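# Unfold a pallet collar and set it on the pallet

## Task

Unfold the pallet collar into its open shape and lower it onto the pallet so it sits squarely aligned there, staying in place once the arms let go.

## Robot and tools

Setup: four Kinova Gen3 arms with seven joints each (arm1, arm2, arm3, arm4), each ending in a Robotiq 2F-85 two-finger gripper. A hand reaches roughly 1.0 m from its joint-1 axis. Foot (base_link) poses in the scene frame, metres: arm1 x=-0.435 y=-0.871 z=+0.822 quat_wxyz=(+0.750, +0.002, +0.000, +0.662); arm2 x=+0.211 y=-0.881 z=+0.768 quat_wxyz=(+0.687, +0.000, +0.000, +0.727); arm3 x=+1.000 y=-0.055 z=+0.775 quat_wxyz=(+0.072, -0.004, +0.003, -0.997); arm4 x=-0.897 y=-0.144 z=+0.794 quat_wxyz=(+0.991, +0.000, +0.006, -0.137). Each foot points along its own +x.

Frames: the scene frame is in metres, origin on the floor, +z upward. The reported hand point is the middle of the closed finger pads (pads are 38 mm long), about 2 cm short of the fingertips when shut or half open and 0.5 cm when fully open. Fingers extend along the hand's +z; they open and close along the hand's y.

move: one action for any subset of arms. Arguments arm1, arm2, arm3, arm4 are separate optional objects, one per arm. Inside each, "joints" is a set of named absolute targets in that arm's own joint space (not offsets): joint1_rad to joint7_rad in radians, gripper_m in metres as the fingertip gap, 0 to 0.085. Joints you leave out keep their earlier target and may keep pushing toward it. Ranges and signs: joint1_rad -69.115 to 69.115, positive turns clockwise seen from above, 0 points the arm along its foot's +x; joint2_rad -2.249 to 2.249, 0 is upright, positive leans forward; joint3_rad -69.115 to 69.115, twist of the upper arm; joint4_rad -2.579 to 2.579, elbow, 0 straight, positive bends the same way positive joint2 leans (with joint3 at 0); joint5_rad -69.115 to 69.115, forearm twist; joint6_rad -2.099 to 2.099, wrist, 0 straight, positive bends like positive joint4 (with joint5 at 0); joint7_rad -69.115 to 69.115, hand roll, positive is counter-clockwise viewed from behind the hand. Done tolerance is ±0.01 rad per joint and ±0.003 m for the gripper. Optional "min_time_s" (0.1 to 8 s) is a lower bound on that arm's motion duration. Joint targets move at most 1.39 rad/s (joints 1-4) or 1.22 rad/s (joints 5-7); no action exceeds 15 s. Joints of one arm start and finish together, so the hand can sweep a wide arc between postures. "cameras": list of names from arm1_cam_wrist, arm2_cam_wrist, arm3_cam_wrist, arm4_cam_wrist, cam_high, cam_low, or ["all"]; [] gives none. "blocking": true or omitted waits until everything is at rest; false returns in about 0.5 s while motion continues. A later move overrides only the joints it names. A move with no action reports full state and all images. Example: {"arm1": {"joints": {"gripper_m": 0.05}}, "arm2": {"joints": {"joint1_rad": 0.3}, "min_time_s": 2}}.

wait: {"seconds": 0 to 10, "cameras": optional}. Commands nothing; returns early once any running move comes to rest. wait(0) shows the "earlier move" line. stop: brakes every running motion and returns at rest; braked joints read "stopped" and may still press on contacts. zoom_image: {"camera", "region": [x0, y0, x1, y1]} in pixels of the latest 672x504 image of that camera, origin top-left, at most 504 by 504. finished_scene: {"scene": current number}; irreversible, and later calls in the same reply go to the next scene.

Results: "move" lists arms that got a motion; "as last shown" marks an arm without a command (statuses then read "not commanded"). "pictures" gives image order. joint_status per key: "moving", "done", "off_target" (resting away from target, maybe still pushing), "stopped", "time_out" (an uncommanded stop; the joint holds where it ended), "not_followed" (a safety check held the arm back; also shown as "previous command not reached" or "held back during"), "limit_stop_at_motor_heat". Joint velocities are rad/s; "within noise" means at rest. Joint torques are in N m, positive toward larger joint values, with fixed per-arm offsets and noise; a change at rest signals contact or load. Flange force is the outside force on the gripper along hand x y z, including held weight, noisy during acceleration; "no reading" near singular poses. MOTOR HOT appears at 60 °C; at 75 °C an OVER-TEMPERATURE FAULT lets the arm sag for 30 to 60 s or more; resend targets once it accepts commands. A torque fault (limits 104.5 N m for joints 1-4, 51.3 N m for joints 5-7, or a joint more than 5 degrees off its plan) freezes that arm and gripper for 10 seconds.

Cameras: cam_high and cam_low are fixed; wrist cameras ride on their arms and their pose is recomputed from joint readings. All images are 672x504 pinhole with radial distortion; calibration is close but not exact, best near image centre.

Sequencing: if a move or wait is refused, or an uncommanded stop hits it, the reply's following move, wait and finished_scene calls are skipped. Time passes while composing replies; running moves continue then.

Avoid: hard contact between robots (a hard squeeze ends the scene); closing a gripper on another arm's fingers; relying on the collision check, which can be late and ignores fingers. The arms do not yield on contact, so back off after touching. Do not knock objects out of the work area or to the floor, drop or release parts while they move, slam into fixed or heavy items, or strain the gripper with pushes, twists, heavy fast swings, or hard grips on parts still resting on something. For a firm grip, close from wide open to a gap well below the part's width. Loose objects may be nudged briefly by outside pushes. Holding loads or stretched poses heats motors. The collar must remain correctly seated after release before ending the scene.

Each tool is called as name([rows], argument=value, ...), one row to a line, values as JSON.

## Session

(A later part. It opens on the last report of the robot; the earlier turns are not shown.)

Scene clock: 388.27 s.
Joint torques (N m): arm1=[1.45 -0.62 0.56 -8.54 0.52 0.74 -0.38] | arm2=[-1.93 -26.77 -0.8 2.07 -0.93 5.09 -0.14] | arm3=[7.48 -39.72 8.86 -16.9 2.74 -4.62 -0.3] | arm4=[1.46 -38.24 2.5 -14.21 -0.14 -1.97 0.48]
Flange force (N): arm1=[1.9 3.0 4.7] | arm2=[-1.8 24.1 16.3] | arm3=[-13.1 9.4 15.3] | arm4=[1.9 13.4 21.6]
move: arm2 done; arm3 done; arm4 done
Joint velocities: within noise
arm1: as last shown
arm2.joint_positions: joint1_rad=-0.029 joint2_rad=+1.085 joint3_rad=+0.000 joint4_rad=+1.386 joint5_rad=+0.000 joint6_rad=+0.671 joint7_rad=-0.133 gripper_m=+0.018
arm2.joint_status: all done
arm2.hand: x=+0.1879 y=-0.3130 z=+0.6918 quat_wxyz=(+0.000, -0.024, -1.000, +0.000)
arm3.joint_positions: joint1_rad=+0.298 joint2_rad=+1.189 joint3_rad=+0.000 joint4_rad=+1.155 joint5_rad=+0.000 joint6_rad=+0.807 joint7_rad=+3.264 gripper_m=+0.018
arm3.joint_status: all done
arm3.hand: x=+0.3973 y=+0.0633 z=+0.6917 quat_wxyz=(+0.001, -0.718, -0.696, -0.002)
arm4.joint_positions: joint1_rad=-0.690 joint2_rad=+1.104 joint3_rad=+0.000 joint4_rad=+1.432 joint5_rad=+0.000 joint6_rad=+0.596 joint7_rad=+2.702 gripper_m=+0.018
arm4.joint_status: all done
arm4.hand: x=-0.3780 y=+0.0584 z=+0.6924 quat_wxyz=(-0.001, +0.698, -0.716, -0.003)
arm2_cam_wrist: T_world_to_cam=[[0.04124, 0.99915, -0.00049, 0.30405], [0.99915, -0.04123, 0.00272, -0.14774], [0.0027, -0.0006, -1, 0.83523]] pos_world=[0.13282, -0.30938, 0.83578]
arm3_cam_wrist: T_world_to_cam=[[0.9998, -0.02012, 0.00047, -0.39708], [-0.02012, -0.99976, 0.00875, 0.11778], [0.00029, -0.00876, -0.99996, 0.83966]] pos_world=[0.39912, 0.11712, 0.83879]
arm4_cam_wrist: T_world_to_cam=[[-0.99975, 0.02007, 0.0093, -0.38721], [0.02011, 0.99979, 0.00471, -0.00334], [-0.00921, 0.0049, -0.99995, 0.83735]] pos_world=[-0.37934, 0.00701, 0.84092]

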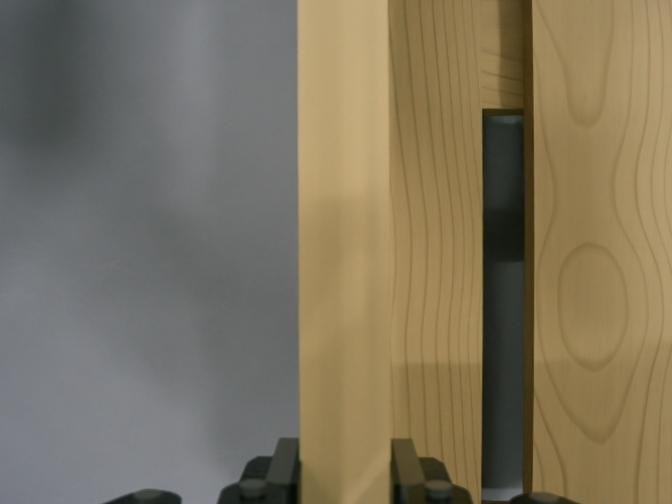

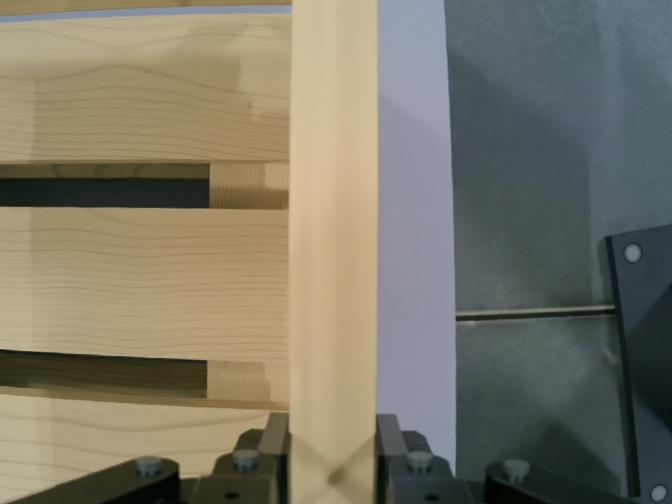

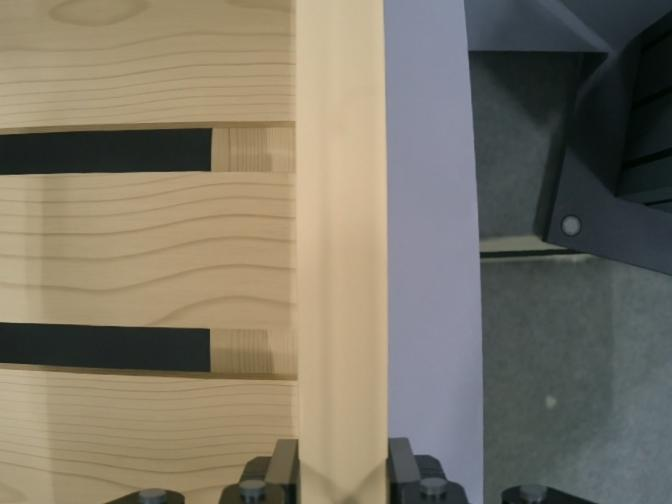

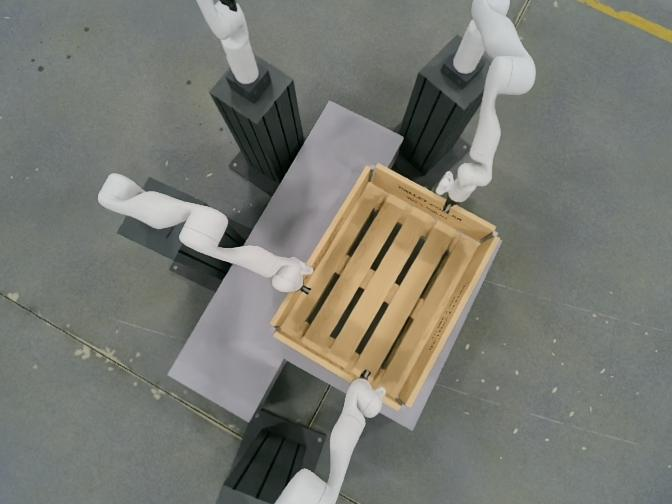

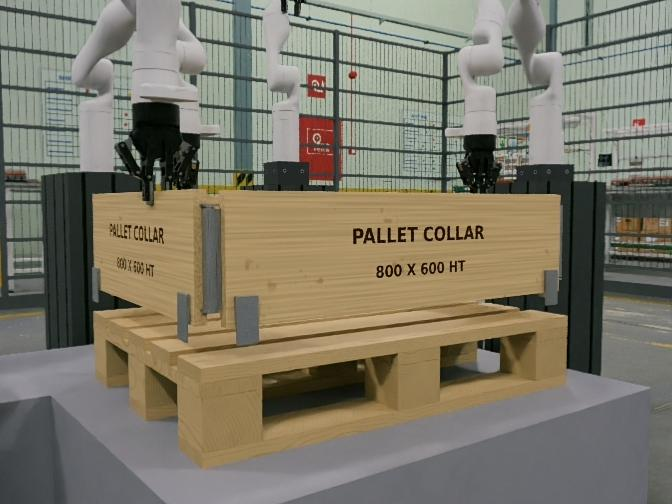

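move(arm2={"joints":{"joint1_rad":-0.0323,"joint2_rad":1.0843,"joint4_rad":1.3885,"joint6_rad":0.6688,"joint7_rad":-0.1359},"min_time_s":1.5}, arm3={"joints":{"joint1_rad":0.2959,"joint2_rad":1.1815,"joint4_rad":1.1741,"joint6_rad":0.7952,"joint7_rad":3.2492},"min_time_s":1.5}, arm4={"joints":{"joint1_rad":-0.6864,"joint2_rad":1.1058,"joint4_rad":1.4256,"joint6_rad":0.5999,"joint7_rad":2.6929},"min_time_s":1.5}, cameras=["arm2_cam_wrist", "arm3_cam_wrist", "arm4_cam_wrist", "cam_low"])

zoom_image(camera="arm3_cam_wrist", region=[180, 140, 460, 420])

zoom_image(camera="arm4_cam_wrist", region=[190, 110, 470, 390])

zoom_image(camera="arm2_cam_wrist", region=[280, 110, 560, 390])

Scene clock: 409.90 s.
Joint torques (N m): arm1=[1.44 -0.63 0.53 -8.56 0.57 0.7 -0.34] | arm2=[-1.63 -28.12 -0.33 -0.92 -0.75 3.5 -0.19] | arm3=[5.47 -37.47 6.86 -13.35 1.79 -2.58 -0.36] | arm4=[0.94 -36.21 1.83 -10.8 -0.4 -0.03 0.45]
Flange force (N): arm1=[1.9 3.1 4.7] | arm2=[-1.9 17.5 15.4] | arm3=[-8.6 2.9 15.9] | arm4=[0.5 7.2 22.1]
move: arm2 done; arm3 done; arm4 done
Joint velocities: within noise
arm1: as last shown
arm2.joint_positions: joint1_rad=-0.032 joint2_rad=+1.084 joint3_rad=+0.000 joint4_rad=+1.389 joint5_rad=+0.000 joint6_rad=+0.669 joint7_rad=-0.136 gripper_m=+0.018
arm2.joint_status: all done
arm2.hand: x=+0.1862 y=-0.3137 z=+0.6918 quat_wxyz=(+0.000, -0.024, -1.000, +0.000)
arm3.joint_positions: joint1_rad=+0.296 joint2_rad=+1.181 joint3_rad=+0.000 joint4_rad=+1.174 joint5_rad=+0.000 joint6_rad=+0.795 joint7_rad=+3.249 gripper_m=+0.018
arm3.joint_status: all done
arm3.hand: x=+0.4008 y=+0.0614 z=+0.6918 quat_wxyz=(+0.001, -0.722, -0.692, -0.002)
arm4.joint_positions: joint1_rad=-0.686 joint2_rad=+1.106 joint3_rad=+0.000 joint4_rad=+1.426 joint5_rad=+0.000 joint6_rad=+0.600 joint7_rad=+2.693 gripper_m=+0.018
arm4.joint_status: all done
arm4.hand: x=-0.3760 y=+0.0572 z=+0.6923 quat_wxyz=(-0.001, +0.694, -0.720, -0.003)
arm2_cam_wrist: T_world_to_cam=[[0.04134, 0.99914, -0.00049, 0.3048], [0.99914, -0.04133, 0.00272, -0.1461], [0.0027, -0.0006, -1, 0.83524]] pos_world=[0.13112, -0.31008, 0.83578]
arm3_cam_wrist: T_world_to_cam=[[0.99947, -0.03272, 0.00033, -0.3996], [-0.03272, -0.99943, 0.00874, 0.12092], [0.00004, -0.00875, -0.99996, 0.83974]] pos_world=[0.40331, 0.11512, 0.83879]
arm4_cam_wrist: T_world_to_cam=[[-0.99942, 0.03267, 0.00943, -0.38596], [0.03272, 0.99945, 0.00454, 0.00264], [-0.00927, 0.00485, -0.99994, 0.83724]] pos_world=[-0.37806, 0.00591, 0.84082]

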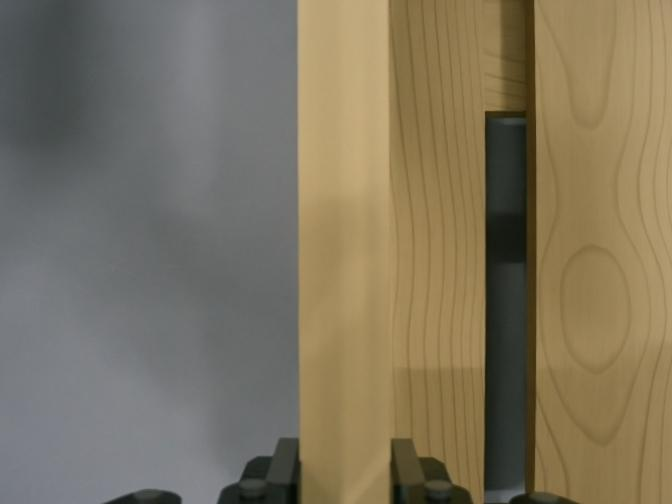

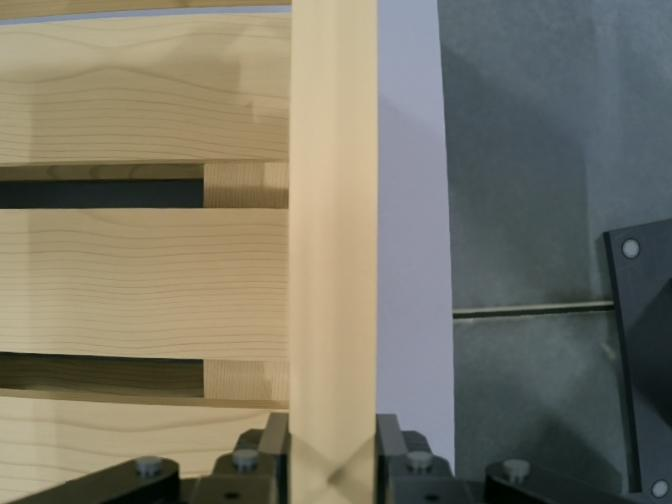

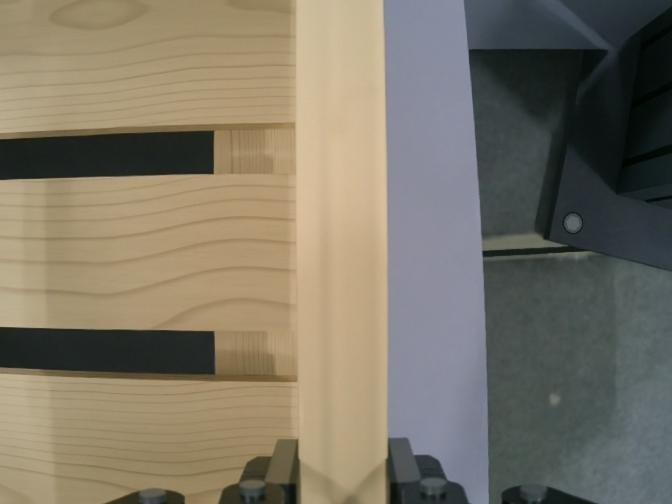

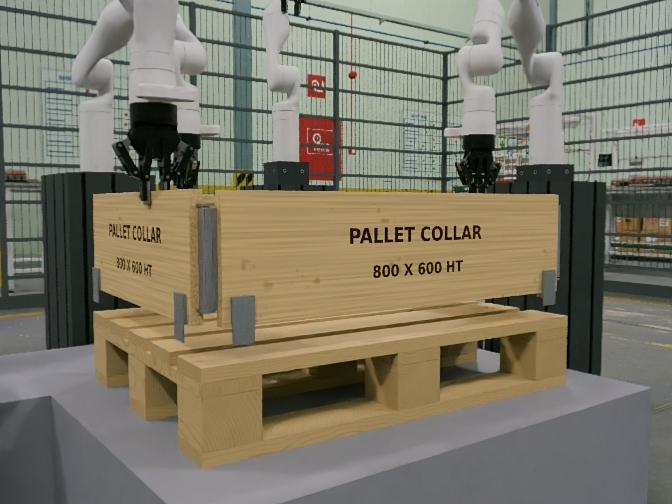

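Scaled by 1.800.

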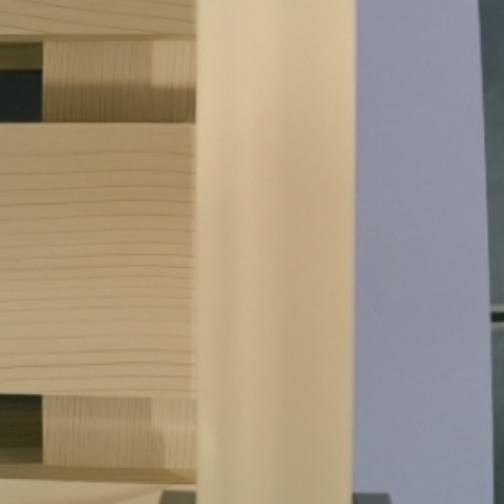

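Scaled by 1.800.

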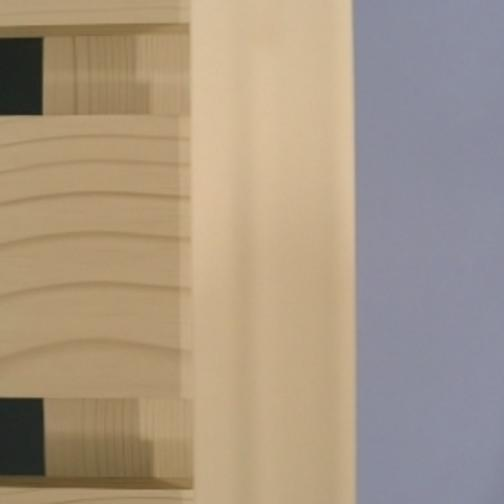

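Scaled by 1.800.

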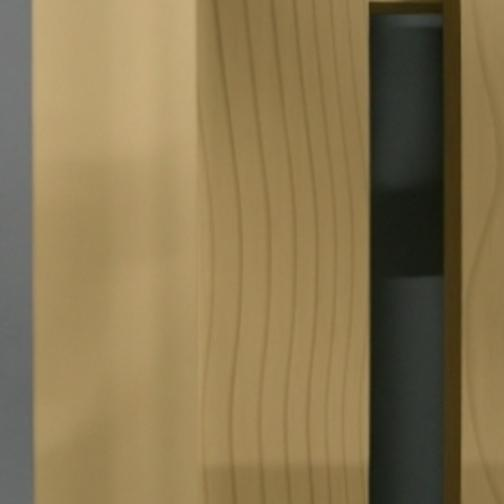

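move(arm2={"joints":{"joint1_rad":-0.0322,"joint2_rad":1.1275,"joint4_rad":1.3747,"joint6_rad":0.6394,"joint7_rad":-0.1358},"min_time_s":2.5}, arm3={"joints":{"joint1_rad":0.2959,"joint2_rad":1.2222,"joint4_rad":1.1609,"joint6_rad":0.7676,"joint7_rad":3.2492},"min_time_s":2.5}, arm4={"joints":{"joint1_rad":-0.6864,"joint2_rad":1.1501,"joint4_rad":1.4112,"joint6_rad":0.5701,"joint7_rad":2.6929},"min_time_s":2.5}, cameras=["cam_low", "cam_high"])

zoom_image(camera="cam_low", region=[150, 290, 330, 410])

zoom_image(camera="cam_low", region=[500, 240, 600, 340])

zoom_image(camera="cam_low", region=[70, 250, 170, 350])

zoom_image(camera="cam_high", region=[350, 140, 450, 220])

Scene clock: 422.33 s.
Joint torques (N m): arm1=[1.43 -0.64 0.49 -8.52 0.55 0.75 -0.33] | arm2=[-1.2 -30.09 0.19 -3.37 -0.59 1.85 -0.23] | arm3=[3.26 -37.46 4.87 -12.81 0.84 -2.41 -0.43] | arm4=[1.64 -36.21 2.59 -10.03 -0.15 0.16 0.44]
Flange force (N): arm1=[1.9 3.0 4.7] | arm2=[-1.6 12.8 15.7] | arm3=[-4.7 2.8 15.9] | arm4=[-0.9 7.0 22.1]
move: arm2 done; arm3 done; arm4 done
Joint velocities: within noise
arm1: as last shown
arm2.joint_positions: joint1_rad=-0.032 joint2_rad=+1.127 joint3_rad=+0.000 joint4_rad=+1.375 joint5_rad=+0.000 joint6_rad=+0.639 joint7_rad=-0.136 gripper_m=+0.018
arm2.joint_status: all done
arm2.hand: x=+0.1862 y=-0.3129 z=+0.6699 quat_wxyz=(+0.000, -0.024, -1.000, +0.000)
arm3.joint_positions: joint1_rad=+0.296 joint2_rad=+1.222 joint3_rad=+0.000 joint4_rad=+1.161 joint5_rad=+0.000 joint6_rad=+0.768 joint7_rad=+3.249 gripper_m=+0.018
arm3.joint_status: all done
arm3.hand: x=+0.4006 y=+0.0615 z=+0.6697 quat_wxyz=(+0.001, -0.722, -0.692, -0.002)
arm4.joint_positions: joint1_rad=-0.686 joint2_rad=+1.150 joint3_rad=+0.000 joint4_rad=+1.411 joint5_rad=+0.000 joint6_rad=+0.570 joint7_rad=+2.693 gripper_m=+0.018
arm4.joint_status: all done
arm4.hand: x=-0.3762 y=+0.0573 z=+0.6702 quat_wxyz=(-0.001, +0.694, -0.720, -0.003)
pictures: cam_high, cam_low

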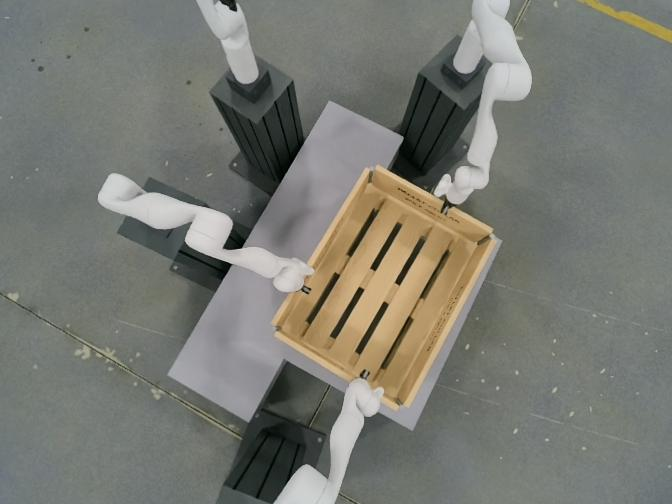

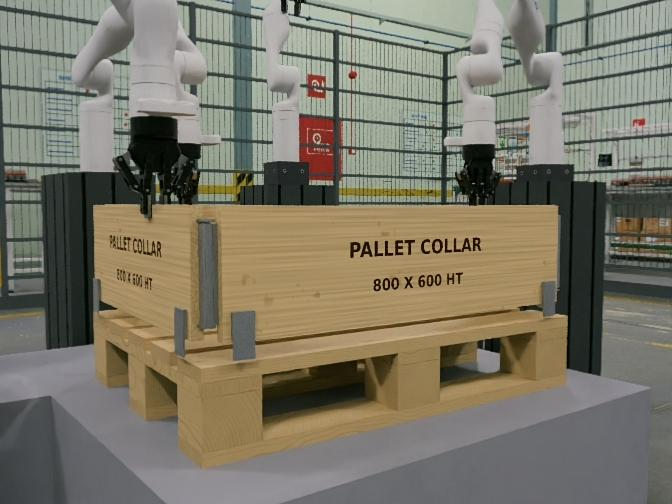

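Scaled by 2.800 from the camera's image (finer frame: 960x720).

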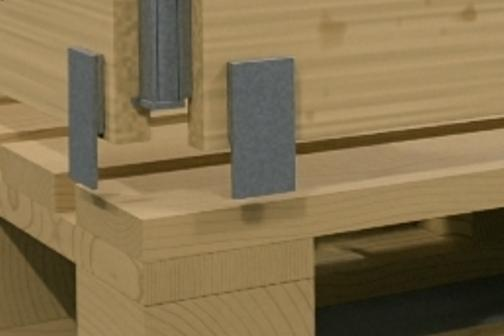

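Scaled by 5.040 from the camera's image (finer frame: 960x720).

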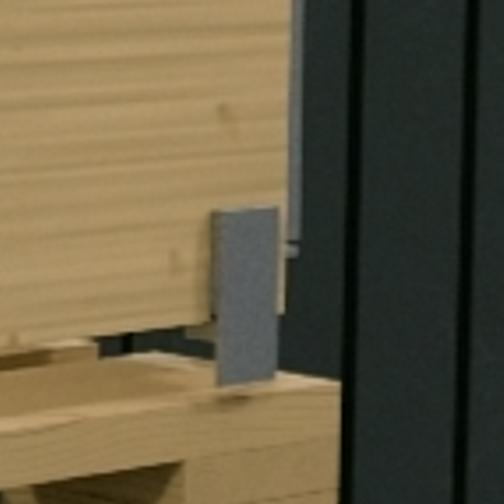

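Scaled by 5.040 from the camera's image (finer frame: 960x720).

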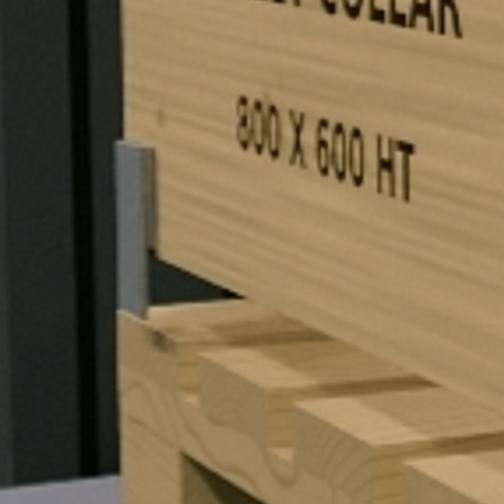

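Scaled by 5.040 from the camera's image (finer frame: 960x720).

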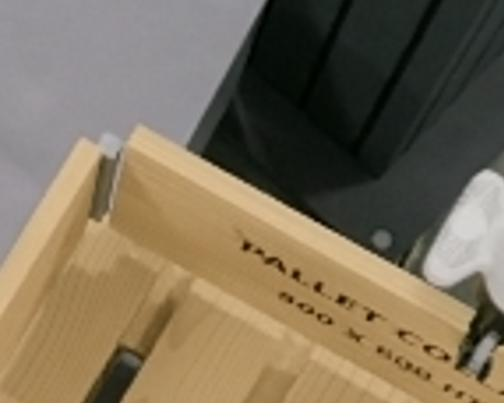

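move(arm2={"joints":{"joint2_rad":1.1471,"joint4_rad":1.3688,"joint6_rad":0.6256},"min_time_s":1.5}, arm3={"joints":{"joint2_rad":1.2407,"joint4_rad":1.1549,"joint6_rad":0.7552},"min_time_s":1.5}, arm4={"joints":{"joint2_rad":1.1703,"joint4_rad":1.4033,"joint6_rad":0.5577},"min_time_s":1.5}, cameras=["cam_low", "arm2_cam_wrist", "arm3_cam_wrist", "arm4_cam_wrist"])

zoom_image(camera="cam_low", region=[150, 300, 290, 400])

zoom_image(camera="cam_low", region=[500, 260, 600, 340])

zoom_image(camera="cam_low", region=[70, 270, 170, 350])

Scene clock: 437.47 s.
Joint torques (N m): arm1=[1.41 -0.69 0.52 -8.56 0.56 0.73 -0.37] | arm2=[-0.23 -23.36 1.16 -2.69 -0.14 0.54 -0.15] | arm3=[1.95 -36.24 3.71 -12.02 0.43 -2.23 -0.44] | arm4=[2 -37.06 3 -9.8 -0.05 0.49 0.5]
Flange force (N): arm1=[1.8 2.9 4.7] | arm2=[-0.1 9.1 1.1] | arm3=[-2.5 2.5 14.1] | arm4=[-1.7 7.1 24.0]
move: arm2 done; arm3 done; arm4 done
MOTOR HOT: the motor of arm4's joint2_rad reports 60 °C; the controller stops that arm at 75 °C. To cool a motor, set the load down, stop pushing, or move to a pose that needs little force.
Joint velocities: within noise
arm1: as last shown
arm2.joint_positions: joint1_rad=-0.032 joint2_rad=+1.147 joint3_rad=+0.000 joint4_rad=+1.369 joint5_rad=+0.000 joint6_rad=+0.626 joint7_rad=-0.136 gripper_m=+0.018
arm2.joint_status: all done
arm2.hand: x=+0.1862 y=-0.3129 z=+0.6599 quat_wxyz=(+0.000, -0.024, -1.000, +0.000)
arm3.joint_positions: joint1_rad=+0.296 joint2_rad=+1.241 joint3_rad=+0.000 joint4_rad=+1.155 joint5_rad=+0.000 joint6_rad=+0.755 joint7_rad=+3.249 gripper_m=+0.018
arm3.joint_status: all done
arm3.hand: x=+0.4008 y=+0.0615 z=+0.6597 quat_wxyz=(+0.001, -0.722, -0.692, -0.002)
arm4.joint_positions: joint1_rad=-0.686 joint2_rad=+1.170 joint3_rad=+0.000 joint4_rad=+1.403 joint5_rad=+0.000 joint6_rad=+0.558 joint7_rad=+2.693 gripper_m=+0.018
arm4.joint_status: all done
arm4.hand: x=-0.3761 y=+0.0574 z=+0.6603 quat_wxyz=(-0.001, +0.694, -0.720, -0.003)
pictures: arm2_cam_wrist, arm3_cam_wrist, arm4_cam_wrist, cam_low
arm2_cam_wrist: T_world_to_cam=[[0.04123, 0.99915, -0.00039, 0.30392], [0.99915, -0.04123, 0.00272, -0.14595], [0.0027, -0.0005, -1, 0.80347]] pos_world=[0.13112, -0.30928, 0.80398]
arm3_cam_wrist: T_world_to_cam=[[0.99947, -0.03272, 0.00033, -0.39958], [-0.03272, -0.99943, 0.00874, 0.1214], [0.00004, -0.00875, -0.99996, 0.80775]] pos_world=[0.40331, 0.11532, 0.80679]
arm4_cam_wrist: T_world_to_cam=[[-0.99942, 0.03277, 0.00943, -0.38576], [0.03282, 0.99945, 0.00455, 0.00273], [-0.00927, 0.00485, -0.99994, 0.80524]] pos_world=[-0.37816, 0.00601, 0.80882]

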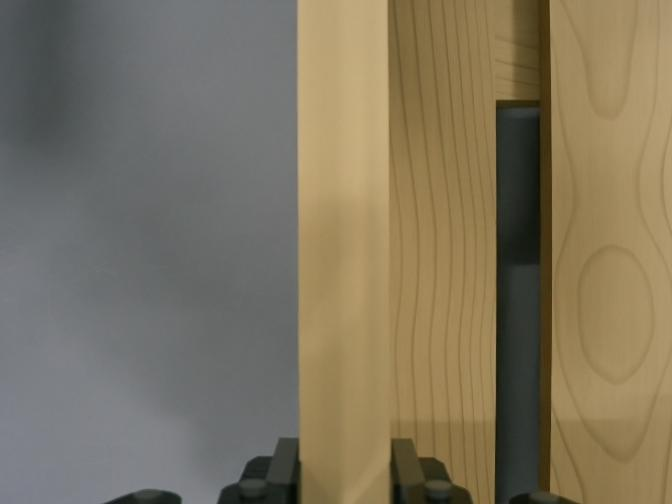

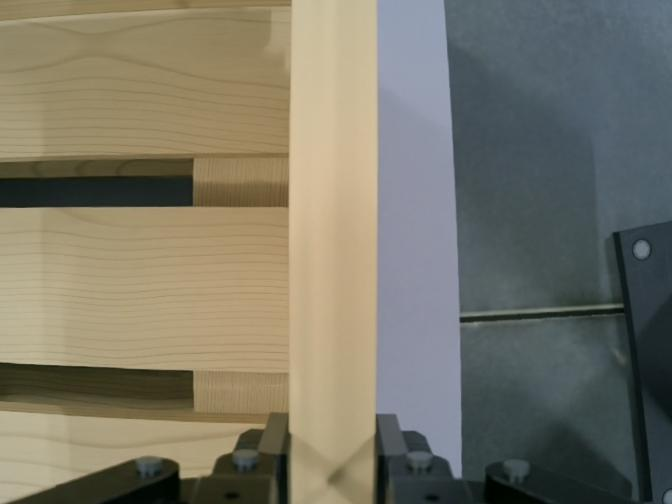

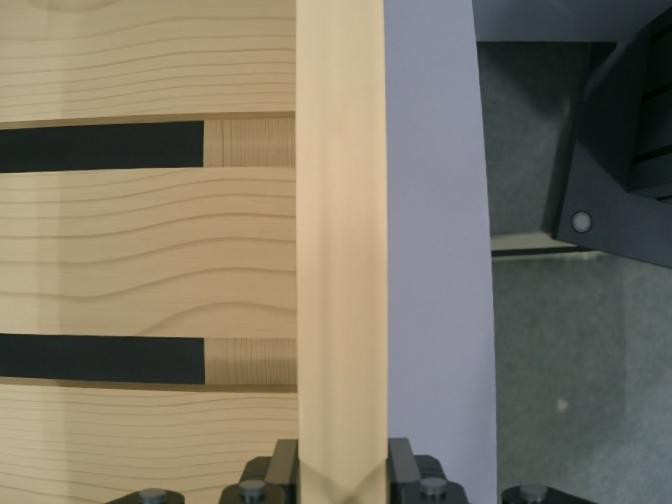

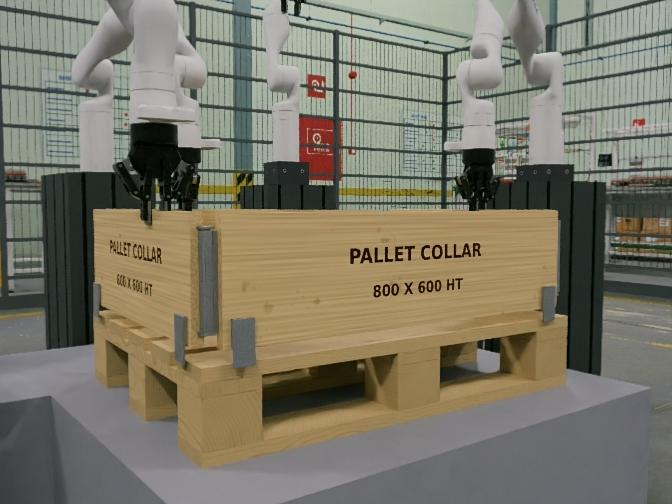

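Scaled by 3.600 from the camera's image (finer frame: 960x720).

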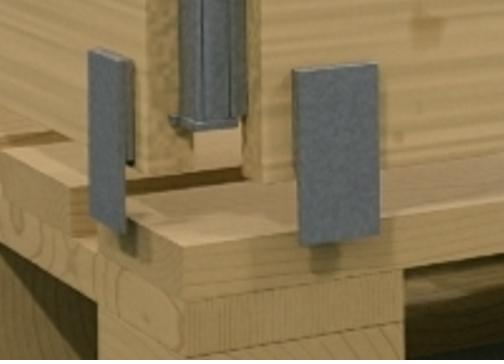

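Scaled by 5.040 from the camera's image (finer frame: 960x720).

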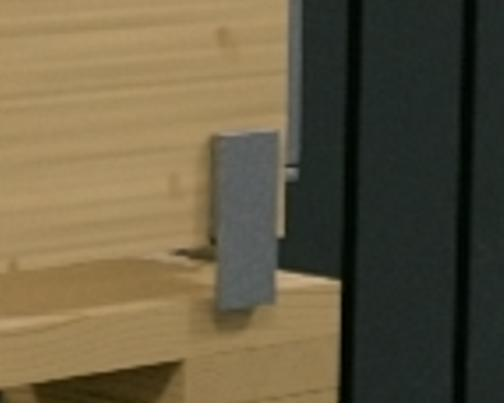

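Scaled by 5.040 from the camera's image (finer frame: 960x720).

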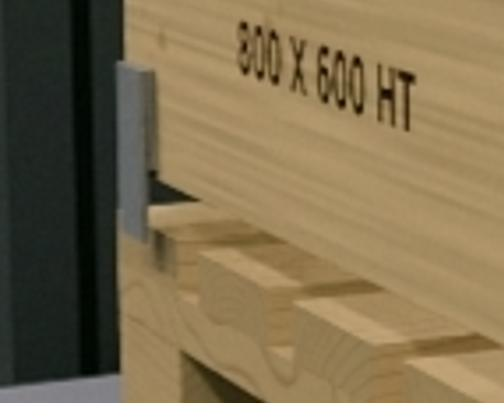

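move(arm2={"joints":{"joint1_rad":-0.0326,"joint2_rad":1.1357,"joint4_rad":1.3821,"joint6_rad":0.6237,"joint7_rad":-0.1362},"min_time_s":1}, arm3={"joints":{"joint1_rad":0.2919,"joint2_rad":1.2323,"joint4_rad":1.16,"joint6_rad":0.7584,"joint7_rad":3.2452},"min_time_s":1}, arm4={"joints":{"joint1_rad":-0.6823,"joint2_rad":1.1608,"joint4_rad":1.4109,"joint6_rad":0.5597,"joint7_rad":2.697},"min_time_s":1}, cameras=[])

move(arm2={"joints":{"joint1_rad":-0.0326,"joint2_rad":1.1515,"joint4_rad":1.3771,"joint6_rad":0.613,"joint7_rad":-0.1362},"min_time_s":1}, arm3={"joints":{"joint1_rad":0.2919,"joint2_rad":1.2475,"joint4_rad":1.154,"joint6_rad":0.7492,"joint7_rad":3.2452},"min_time_s":1}, arm4={"joints":{"joint1_rad":-0.6823,"joint2_rad":1.1772,"joint4_rad":1.4042,"joint6_rad":0.5499,"joint7_rad":2.697},"min_time_s":1}, cameras=["cam_low", "arm2_cam_wrist"])

zoom_image(camera="cam_low", region=[150, 300, 290, 400])

zoom_image(camera="cam_low", region=[500, 260, 600, 340])

zoom_image(camera="cam_low", region=[70, 270, 170, 350])

Scene clock: 452.20 s.
Joint torques (N m): arm1=[1.46 -0.63 0.54 -8.58 0.57 0.69 -0.37] | arm2=[-1.09 -29.73 0.29 -2.64 -0.53 2.09 -0.16] | arm3=[3.71 -37.56 5.29 -12.95 0.99 -2.5 -0.44] | arm4=[1.61 -36.27 2.49 -10.01 -0.28 0.14 0.35]
Flange force (N): arm1=[2.0 3.1 4.8] | arm2=[-1.2 14.0 15.9] | arm3=[-5.5 3.4 15.8] | arm4=[-0.6 7.3 22.0]
move: arm2 done; arm3 done; arm4 done
MOTOR HOT: still on. The motor of arm4's joint2_rad reports 60 °C.
Joint velocities: within noise
arm1: as last shown
arm2.joint_positions: joint1_rad=-0.033 joint2_rad=+1.136 joint3_rad=+0.000 joint4_rad=+1.382 joint5_rad=+0.000 joint6_rad=+0.624 joint7_rad=-0.136 gripper_m=+0.018
arm2.joint_status: all done
arm2.hand: x=+0.1862 y=-0.3154 z=+0.6639 quat_wxyz=(+0.000, -0.024, -1.000, +0.000)
arm3.joint_positions: joint1_rad=+0.292 joint2_rad=+1.232 joint3_rad=+0.000 joint4_rad=+1.160 joint5_rad=+0.000 joint6_rad=+0.758 joint7_rad=+3.245 gripper_m=+0.018
arm3.joint_status: all done
arm3.hand: x=+0.4008 y=+0.0590 z=+0.6638 quat_wxyz=(+0.001, -0.722, -0.692, -0.002)
arm4.joint_positions: joint1_rad=-0.682 joint2_rad=+1.161 joint3_rad=+0.000 joint4_rad=+1.411 joint5_rad=+0.000 joint6_rad=+0.560 joint7_rad=+2.697 gripper_m=+0.018
arm4.joint_status: all done
arm4.hand: x=-0.3763 y=+0.0548 z=+0.6643 quat_wxyz=(-0.001, +0.694, -0.720, -0.003)

Scene clock: 453.50 s.
Joint torques (N m): arm1=[1.46 -0.7 0.49 -8.52 0.57 0.77 -0.37] | arm2=[-1.35 -29.16 -0.08 -1.85 -0.63 2.53 -0.09] | arm3=[4.1 -37.37 5.66 -12.42 1.17 -2.18 -0.44] | arm4=[1.16 -36.29 2.16 -9.71 -0.2 0.28 0.52]
Flange force (N): arm1=[1.8 2.8 4.7] | arm2=[-1.5 14.8 15.9] | arm3=[-6.1 2.6 16.0] | arm4=[-0.2 6.8 22.2]
move: arm2 done; arm3 done; arm4 done
MOTOR HOT: still on. The motor of arm4's joint2_rad reports 60 °C.
Joint velocities: within noise
arm1: as last shown
arm2.joint_positions: joint1_rad=-0.033 joint2_rad=+1.151 joint3_rad=+0.000 joint4_rad=+1.377 joint5_rad=+0.000 joint6_rad=+0.613 joint7_rad=-0.136 gripper_m=+0.018
arm2.joint_status: all done
arm2.hand: x=+0.1862 y=-0.3154 z=+0.6559 quat_wxyz=(+0.000, -0.024, -1.000, +0.000)
arm3.joint_positions: joint1_rad=+0.292 joint2_rad=+1.247 joint3_rad=+0.000 joint4_rad=+1.154 joint5_rad=+0.000 joint6_rad=+0.749 joint7_rad=+3.245 gripper_m=+0.018
arm3.joint_status: all done
arm3.hand: x=+0.4007 y=+0.0591 z=+0.6558 quat_wxyz=(+0.001, -0.722, -0.692, -0.002)
arm4.joint_positions: joint1_rad=-0.682 joint2_rad=+1.177 joint3_rad=+0.000 joint4_rad=+1.404 joint5_rad=+0.000 joint6_rad=+0.550 joint7_rad=+2.697 gripper_m=+0.018
arm4.joint_status: all done
arm4.hand: x=-0.3762 y=+0.0549 z=+0.6563 quat_wxyz=(-0.001, +0.694, -0.720, -0.003)
pictures: arm2_cam_wrist, cam_low
arm2_cam_wrist: T_world_to_cam=[[0.04124, 0.99915, -0.00049, 0.3065], [0.99915, -0.04123, 0.00272, -0.14604], [0.0027, -0.0006, -1, 0.79934]] pos_world=[0.13112, -0.31178, 0.79988]

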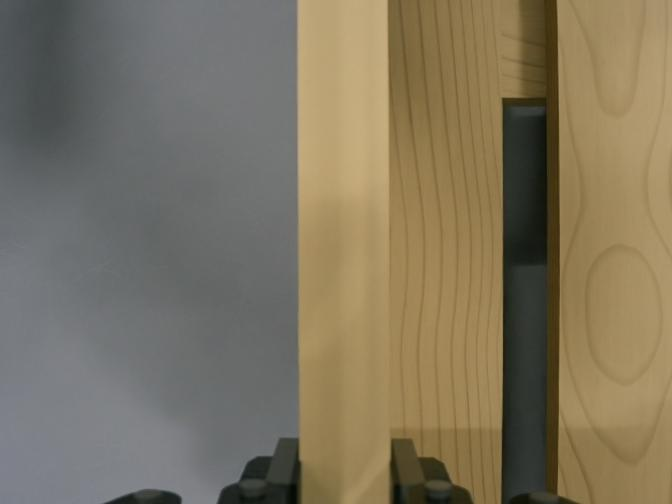

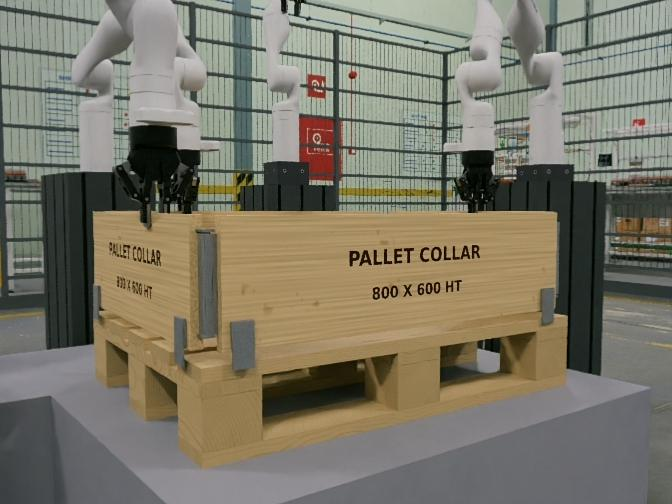

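Scaled by 3.600 from the camera's image (finer frame: 960x720).

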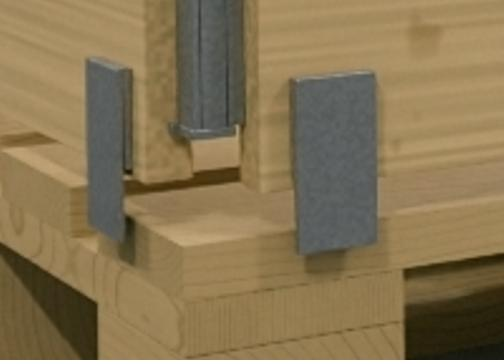

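Scaled by 5.040 from the camera's image (finer frame: 960x720).

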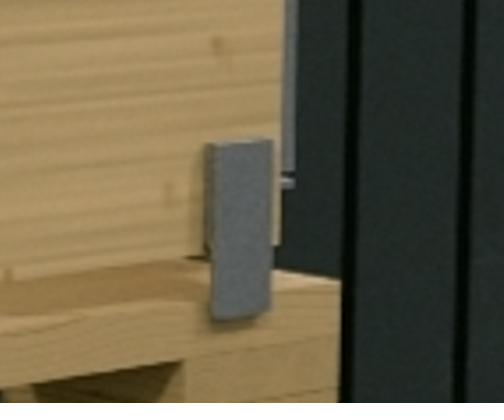

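Scaled by 5.040 from the camera's image (finer frame: 960x720).

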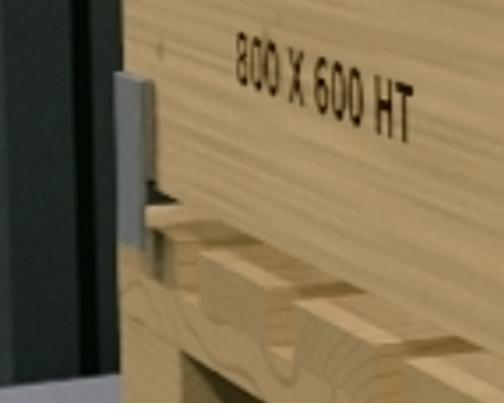

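move(arm2={"joints":{"joint2_rad":1.1673,"joint4_rad":1.3716,"joint6_rad":0.6027},"min_time_s":1}, arm3={"joints":{"joint2_rad":1.2629,"joint4_rad":1.1475,"joint6_rad":0.7403},"min_time_s":1}, arm4={"joints":{"joint2_rad":1.1939,"joint4_rad":1.3972,"joint6_rad":0.5403},"min_time_s":1}, cameras=[])

move(arm2={"joints":{"joint2_rad":1.1834,"joint4_rad":1.3655,"joint6_rad":0.5926},"min_time_s":1}, arm3={"joints":{"joint2_rad":1.2785,"joint4_rad":1.1406,"joint6_rad":0.7317},"min_time_s":1}, arm4={"joints":{"joint2_rad":1.2106,"joint4_rad":1.3897,"joint6_rad":0.5311},"min_time_s":1}, cameras=["cam_low"])

Scene clock: 458.00 s.
Joint torques (N m): arm1=[1.41 -0.66 0.49 -8.56 0.56 0.72 -0.34] | arm2=[-1.17 -29.25 0.15 -1.56 -0.52 2.6 -0.19] | arm3=[4.45 -37.19 5.98 -12.2 1.24 -2.17 -0.47] | arm4=[1.05 -35.96 1.96 -9.22 -0.36 0.44 0.43]
Flange force (N): arm1=[1.9 3.0 4.7] | arm2=[-1.2 15.5 16.4] | arm3=[-6.6 2.4 15.6] | arm4=[-0.1 6.2 21.8]
move: arm2 done; arm3 done; arm4 done
MOTOR HOT: still on. The motor of arm4's joint2_rad reports 60 °C.
Joint velocities: within noise
arm1.joint_positions: joint1_rad=+0.123 joint2_rad=-0.301 joint3_rad=+0.000 joint4_rad=+1.535 joint5_rad=+0.000 joint6_rad=+2.018 joint7_rad=+1.958 gripper_m=+0.045
arm1.joint_status: not commanded
arm1.hand: x=-0.3758 y=-0.7451 z=+1.3034 quat_wxyz=(+0.049, +0.754, -0.655, +0.023)
arm2.joint_positions: joint1_rad=-0.033 joint2_rad=+1.167 joint3_rad=+0.000 joint4_rad=+1.372 joint5_rad=+0.000 joint6_rad=+0.603 joint7_rad=-0.136 gripper_m=+0.018
arm2.joint_status: all done
arm2.hand: x=+0.1862 y=-0.3154 z=+0.6479 quat_wxyz=(+0.000, -0.024, -1.000, +0.000)
arm3.joint_positions: joint1_rad=+0.292 joint2_rad=+1.263 joint3_rad=+0.000 joint4_rad=+1.148 joint5_rad=+0.000 joint6_rad=+0.740 joint7_rad=+3.245 gripper_m=+0.018
arm3.joint_status: all done
arm3.hand: x=+0.4008 y=+0.0591 z=+0.6477 quat_wxyz=(+0.001, -0.722, -0.692, -0.002)
arm4.joint_positions: joint1_rad=-0.682 joint2_rad=+1.194 joint3_rad=+0.000 joint4_rad=+1.397 joint5_rad=+0.000 joint6_rad=+0.540 joint7_rad=+2.697 gripper_m=+0.018
arm4.joint_status: all done
arm4.hand: x=-0.3763 y=+0.0549 z=+0.6482 quat_wxyz=(-0.001, +0.694, -0.720, -0.003)

Scene clock: 459.30 s.
Joint torques (N m): arm1=[1.45 -0.67 0.51 -8.53 0.55 0.71 -0.34] | arm2=[-1.47 -28.82 -0.19 -1.61 -0.72 2.43 -0.26] | arm3=[4.28 -37.32 5.93 -11.94 1.28 -1.99 -0.4] | arm4=[1.28 -35.61 2.2 -8.96 -0.28 0.41 0.41]
Flange force (N): arm1=[1.8 3.0 4.6] | arm2=[-2.0 14.8 15.3] | arm3=[-6.4 1.9 16.1] | arm4=[-0.5 6.2 21.0]
move: arm2 done; arm3 done; arm4 done
MOTOR HOT: still on. The motor of arm4's joint2_rad reports 60 °C.
Joint velocities: within noise
arm1: as last shown
arm2.joint_positions: joint1_rad=-0.033 joint2_rad=+1.183 joint3_rad=+0.000 joint4_rad=+1.365 joint5_rad=+0.000 joint6_rad=+0.593 joint7_rad=-0.136 gripper_m=+0.018
arm2.joint_status: all done
arm2.hand: x=+0.1862 y=-0.3154 z=+0.6399 quat_wxyz=(+0.000, -0.024, -1.000, +0.000)
arm3.joint_positions: joint1_rad=+0.292 joint2_rad=+1.278 joint3_rad=+0.000 joint4_rad=+1.141 joint5_rad=+0.000 joint6_rad=+0.732 joint7_rad=+3.245 gripper_m=+0.018
arm3.joint_status: all done
arm3.hand: x=+0.4008 y=+0.0592 z=+0.6396 quat_wxyz=(+0.001, -0.722, -0.692, -0.002)
arm4.joint_positions: joint1_rad=-0.682 joint2_rad=+1.211 joint3_rad=+0.000 joint4_rad=+1.390 joint5_rad=+0.000 joint6_rad=+0.531 joint7_rad=+2.697 gripper_m=+0.018
arm4.joint_status: all done
arm4.hand: x=-0.3764 y=+0.0550 z=+0.6401 quat_wxyz=(-0.001, +0.694, -0.720, -0.003)

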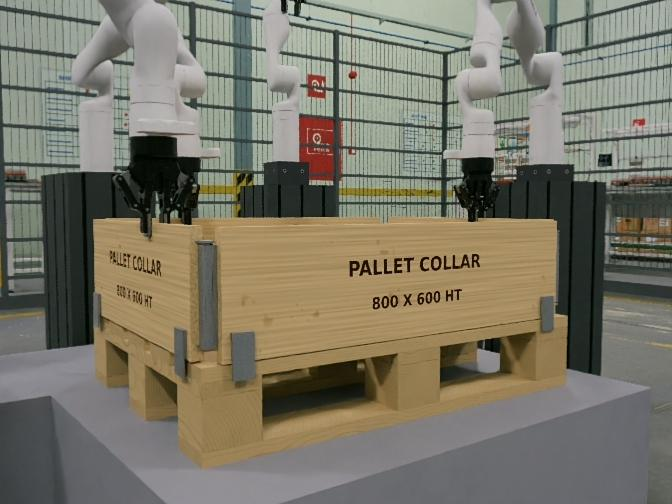

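move(arm2={"joints":{"joint2_rad":1.1915,"joint4_rad":1.3623,"joint6_rad":0.5878},"min_time_s":1}, arm3={"joints":{"joint2_rad":1.2863,"joint4_rad":1.1368,"joint6_rad":0.7276},"min_time_s":1}, arm4={"joints":{"joint2_rad":1.2189,"joint4_rad":1.3857,"joint6_rad":0.5268},"min_time_s":1}, cameras=[])

Scene clock: 461.20 s.
Joint torques (N m): arm1=[1.43 -0.67 0.56 -8.55 0.58 0.72 -0.35] | arm2=[-5.65 -19.57 -4.79 -0.88 -1.88 0.75 -0.3] | arm3=[1.15 -22.33 2.77 -13.32 0.2 -7.18 -0.48] | arm4=[0.56 -15.14 1.23 -13.37 -0.34 -7.18 0.33]
Flange force (N): arm1=[1.8 3.1 4.7] | arm2=[-9.8 11.3 -4.8] | arm3=[-3.4 18.4 -19.9] | arm4=[8.9 24.8 -34.6]
move: arm2 done; arm3 done; arm4 done
MOTOR HOT: still on. The motor of arm4's joint2_rad reports 60 °C.
Joint velocities: within noise
arm1: as last shown
arm2.joint_positions: joint1_rad=-0.033 joint2_rad=+1.191 joint3_rad=+0.000 joint4_rad=+1.362 joint5_rad=+0.000 joint6_rad=+0.588 joint7_rad=-0.136 gripper_m=+0.018
arm2.joint_status: all done
arm2.hand: x=+0.1862 y=-0.3154 z=+0.6359 quat_wxyz=(+0.000, -0.024, -1.000, +0.000)
arm3.joint_positions: joint1_rad=+0.292 joint2_rad=+1.286 joint3_rad=+0.000 joint4_rad=+1.137 joint5_rad=+0.000 joint6_rad=+0.728 joint7_rad=+3.245 gripper_m=+0.018
arm3.joint_status: all done
arm3.hand: x=+0.4007 y=+0.0592 z=+0.6357 quat_wxyz=(+0.001, -0.722, -0.692, -0.002)
arm4.joint_positions: joint1_rad=-0.682 joint2_rad=+1.219 joint3_rad=+0.000 joint4_rad=+1.386 joint5_rad=+0.000 joint6_rad=+0.527 joint7_rad=+2.697 gripper_m=+0.018
arm4.joint_status: all done
arm4.hand: x=-0.3763 y=+0.0550 z=+0.6362 quat_wxyz=(-0.001, +0.694, -0.720, -0.003)

move(arm2={"joints":{"joint2_rad":1.1893,"joint4_rad":1.3632,"joint6_rad":0.5891},"min_time_s":0.8}, arm3={"joints":{"joint2_rad":1.2828,"joint4_rad":1.1385,"joint6_rad":0.7294},"min_time_s":0.8}, arm4={"joints":{"joint2_rad":1.2139,"joint4_rad":1.3881,"joint6_rad":0.5294},"min_time_s":0.8}, cameras=["cam_low", "cam_high", "arm2_cam_wrist", "arm3_cam_wrist", "arm4_cam_wrist"])

zoom_image(camera="cam_low", region=[150, 300, 290, 400])

zoom_image(camera="cam_low", region=[440, 260, 600, 360])

zoom_image(camera="cam_low", region=[70, 270, 170, 350])

Scene clock: 468.57 s.
Joint torques (N m): arm1=[1.41 -0.66 0.49 -8.53 0.56 0.71 -0.35] | arm2=[-1.85 -29.39 -0.26 -1.77 -0.63 2.45 -0.23] | arm3=[4.22 -32.44 5.69 -10.94 1.27 -2.56 -0.31] | arm4=[0.36 -35.36 1.19 -10.53 -0.46 -0.88 0.42]
Flange force (N): arm1=[1.9 3.0 4.6] | arm2=[-2.6 14.6 16.3] | arm3=[-6.6 3.6 6.9] | arm4=[2.2 8.4 17.4]
move: arm2 done; arm3 done; arm4 done
MOTOR HOT: still on. The motor of arm4's joint2_rad reports 59 °C.
Joint velocities: within noise
arm1: as last shown
arm2.joint_positions: joint1_rad=-0.033 joint2_rad=+1.189 joint3_rad=+0.000 joint4_rad=+1.363 joint5_rad=+0.000 joint6_rad=+0.589 joint7_rad=-0.136 gripper_m=+0.018
arm2.joint_status: all done
arm2.hand: x=+0.1862 y=-0.3154 z=+0.6370 quat_wxyz=(+0.000, -0.024, -1.000, +0.000)
arm3.joint_positions: joint1_rad=+0.292 joint2_rad=+1.283 joint3_rad=+0.000 joint4_rad=+1.139 joint5_rad=+0.000 joint6_rad=+0.729 joint7_rad=+3.245 gripper_m=+0.018
arm3.joint_status: all done
arm3.hand: x=+0.4007 y=+0.0591 z=+0.6374 quat_wxyz=(+0.001, -0.722, -0.692, -0.002)
arm4.joint_positions: joint1_rad=-0.682 joint2_rad=+1.214 joint3_rad=+0.000 joint4_rad=+1.388 joint5_rad=+0.000 joint6_rad=+0.529 joint7_rad=+2.697 gripper_m=+0.018
arm4.joint_status: all done
arm4.hand: x=-0.3764 y=+0.0550 z=+0.6385 quat_wxyz=(-0.001, +0.694, -0.720, -0.003)
pictures: arm2_cam_wrist, arm3_cam_wrist, arm4_cam_wrist, cam_high, cam_low
arm2_cam_wrist: T_world_to_cam=[[0.04114, 0.99915, -0.00048, 0.30651], [0.99915, -0.04113, 0.00272, -0.14586], [0.0027, -0.0006, -1, 0.78044]] pos_world=[0.13103, -0.31178, 0.78098]
arm3_cam_wrist: T_world_to_cam=[[0.99947, -0.03262, 0.00022, -0.39948], [-0.03262, -0.99943, 0.00864, 0.11923], [-0.00006, -0.00865, -0.99996, 0.78546]] pos_world=[0.40321, 0.11292, 0.78449]
arm4_cam_wrist: T_world_to_cam=[[-0.99942, 0.03267, 0.00952, -0.38575], [0.03272, 0.99945, 0.00444, 0.00527], [-0.00937, 0.00475, -0.99994, 0.78351]] pos_world=[-0.37836, 0.00361, 0.78712]

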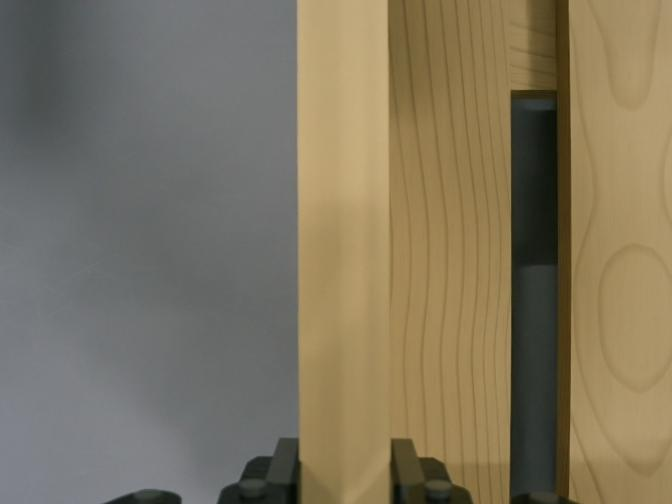

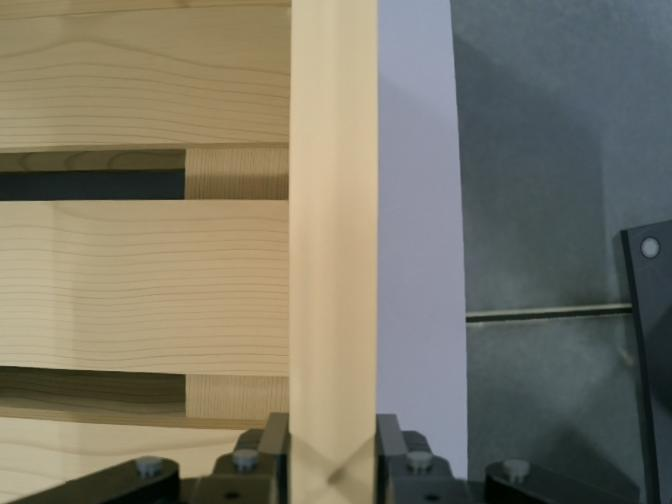

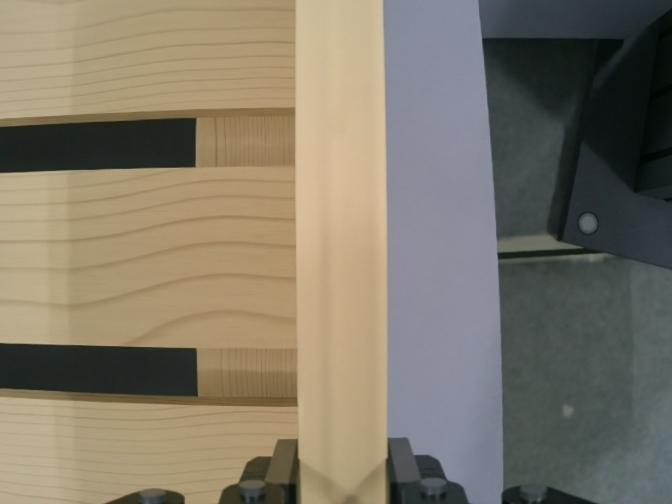

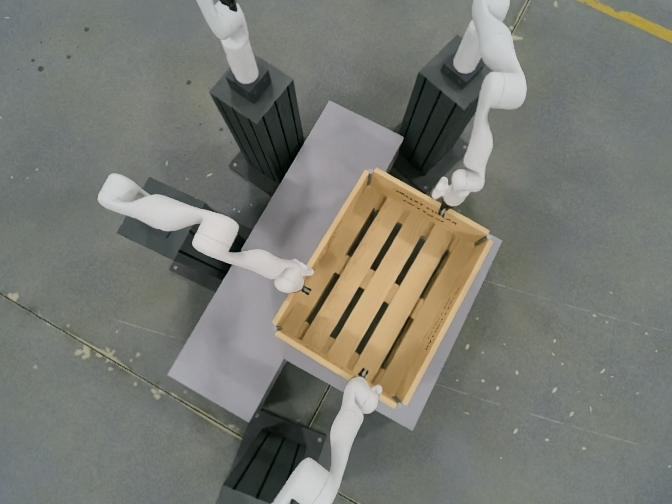

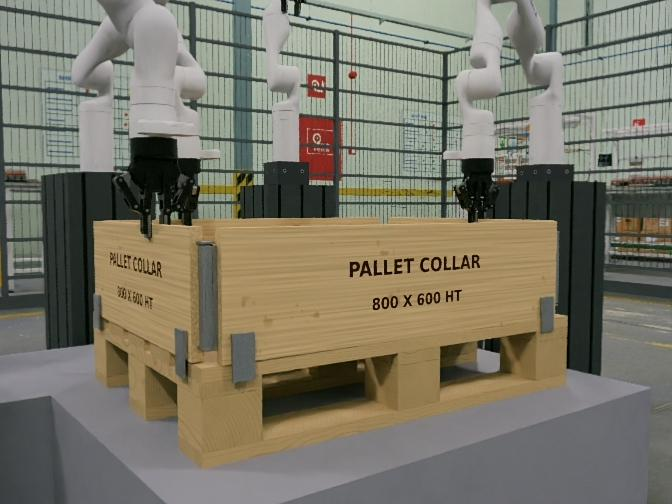

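Scaled by 3.600 from the camera's image (finer frame: 960x720).

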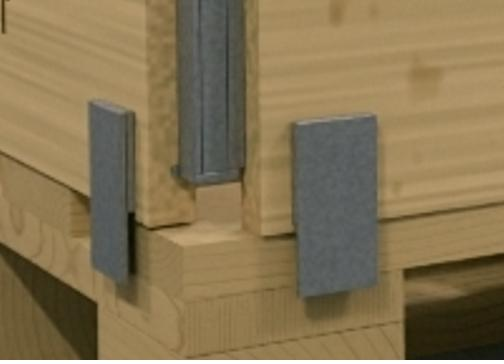

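Scaled by 3.150 from the camera's image (finer frame: 960x720).

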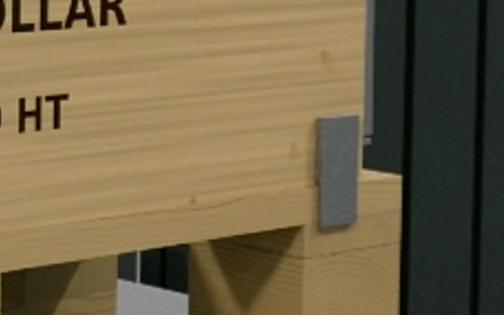

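Scaled by 5.040 from the camera's image (finer frame: 960x720).

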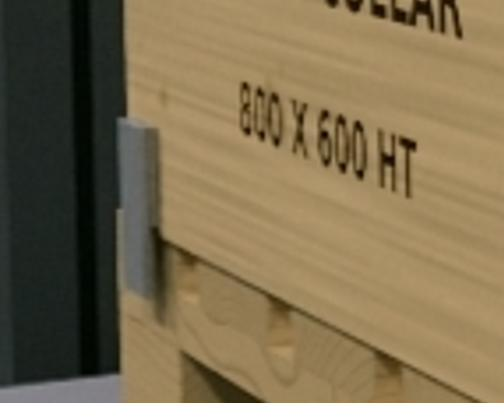

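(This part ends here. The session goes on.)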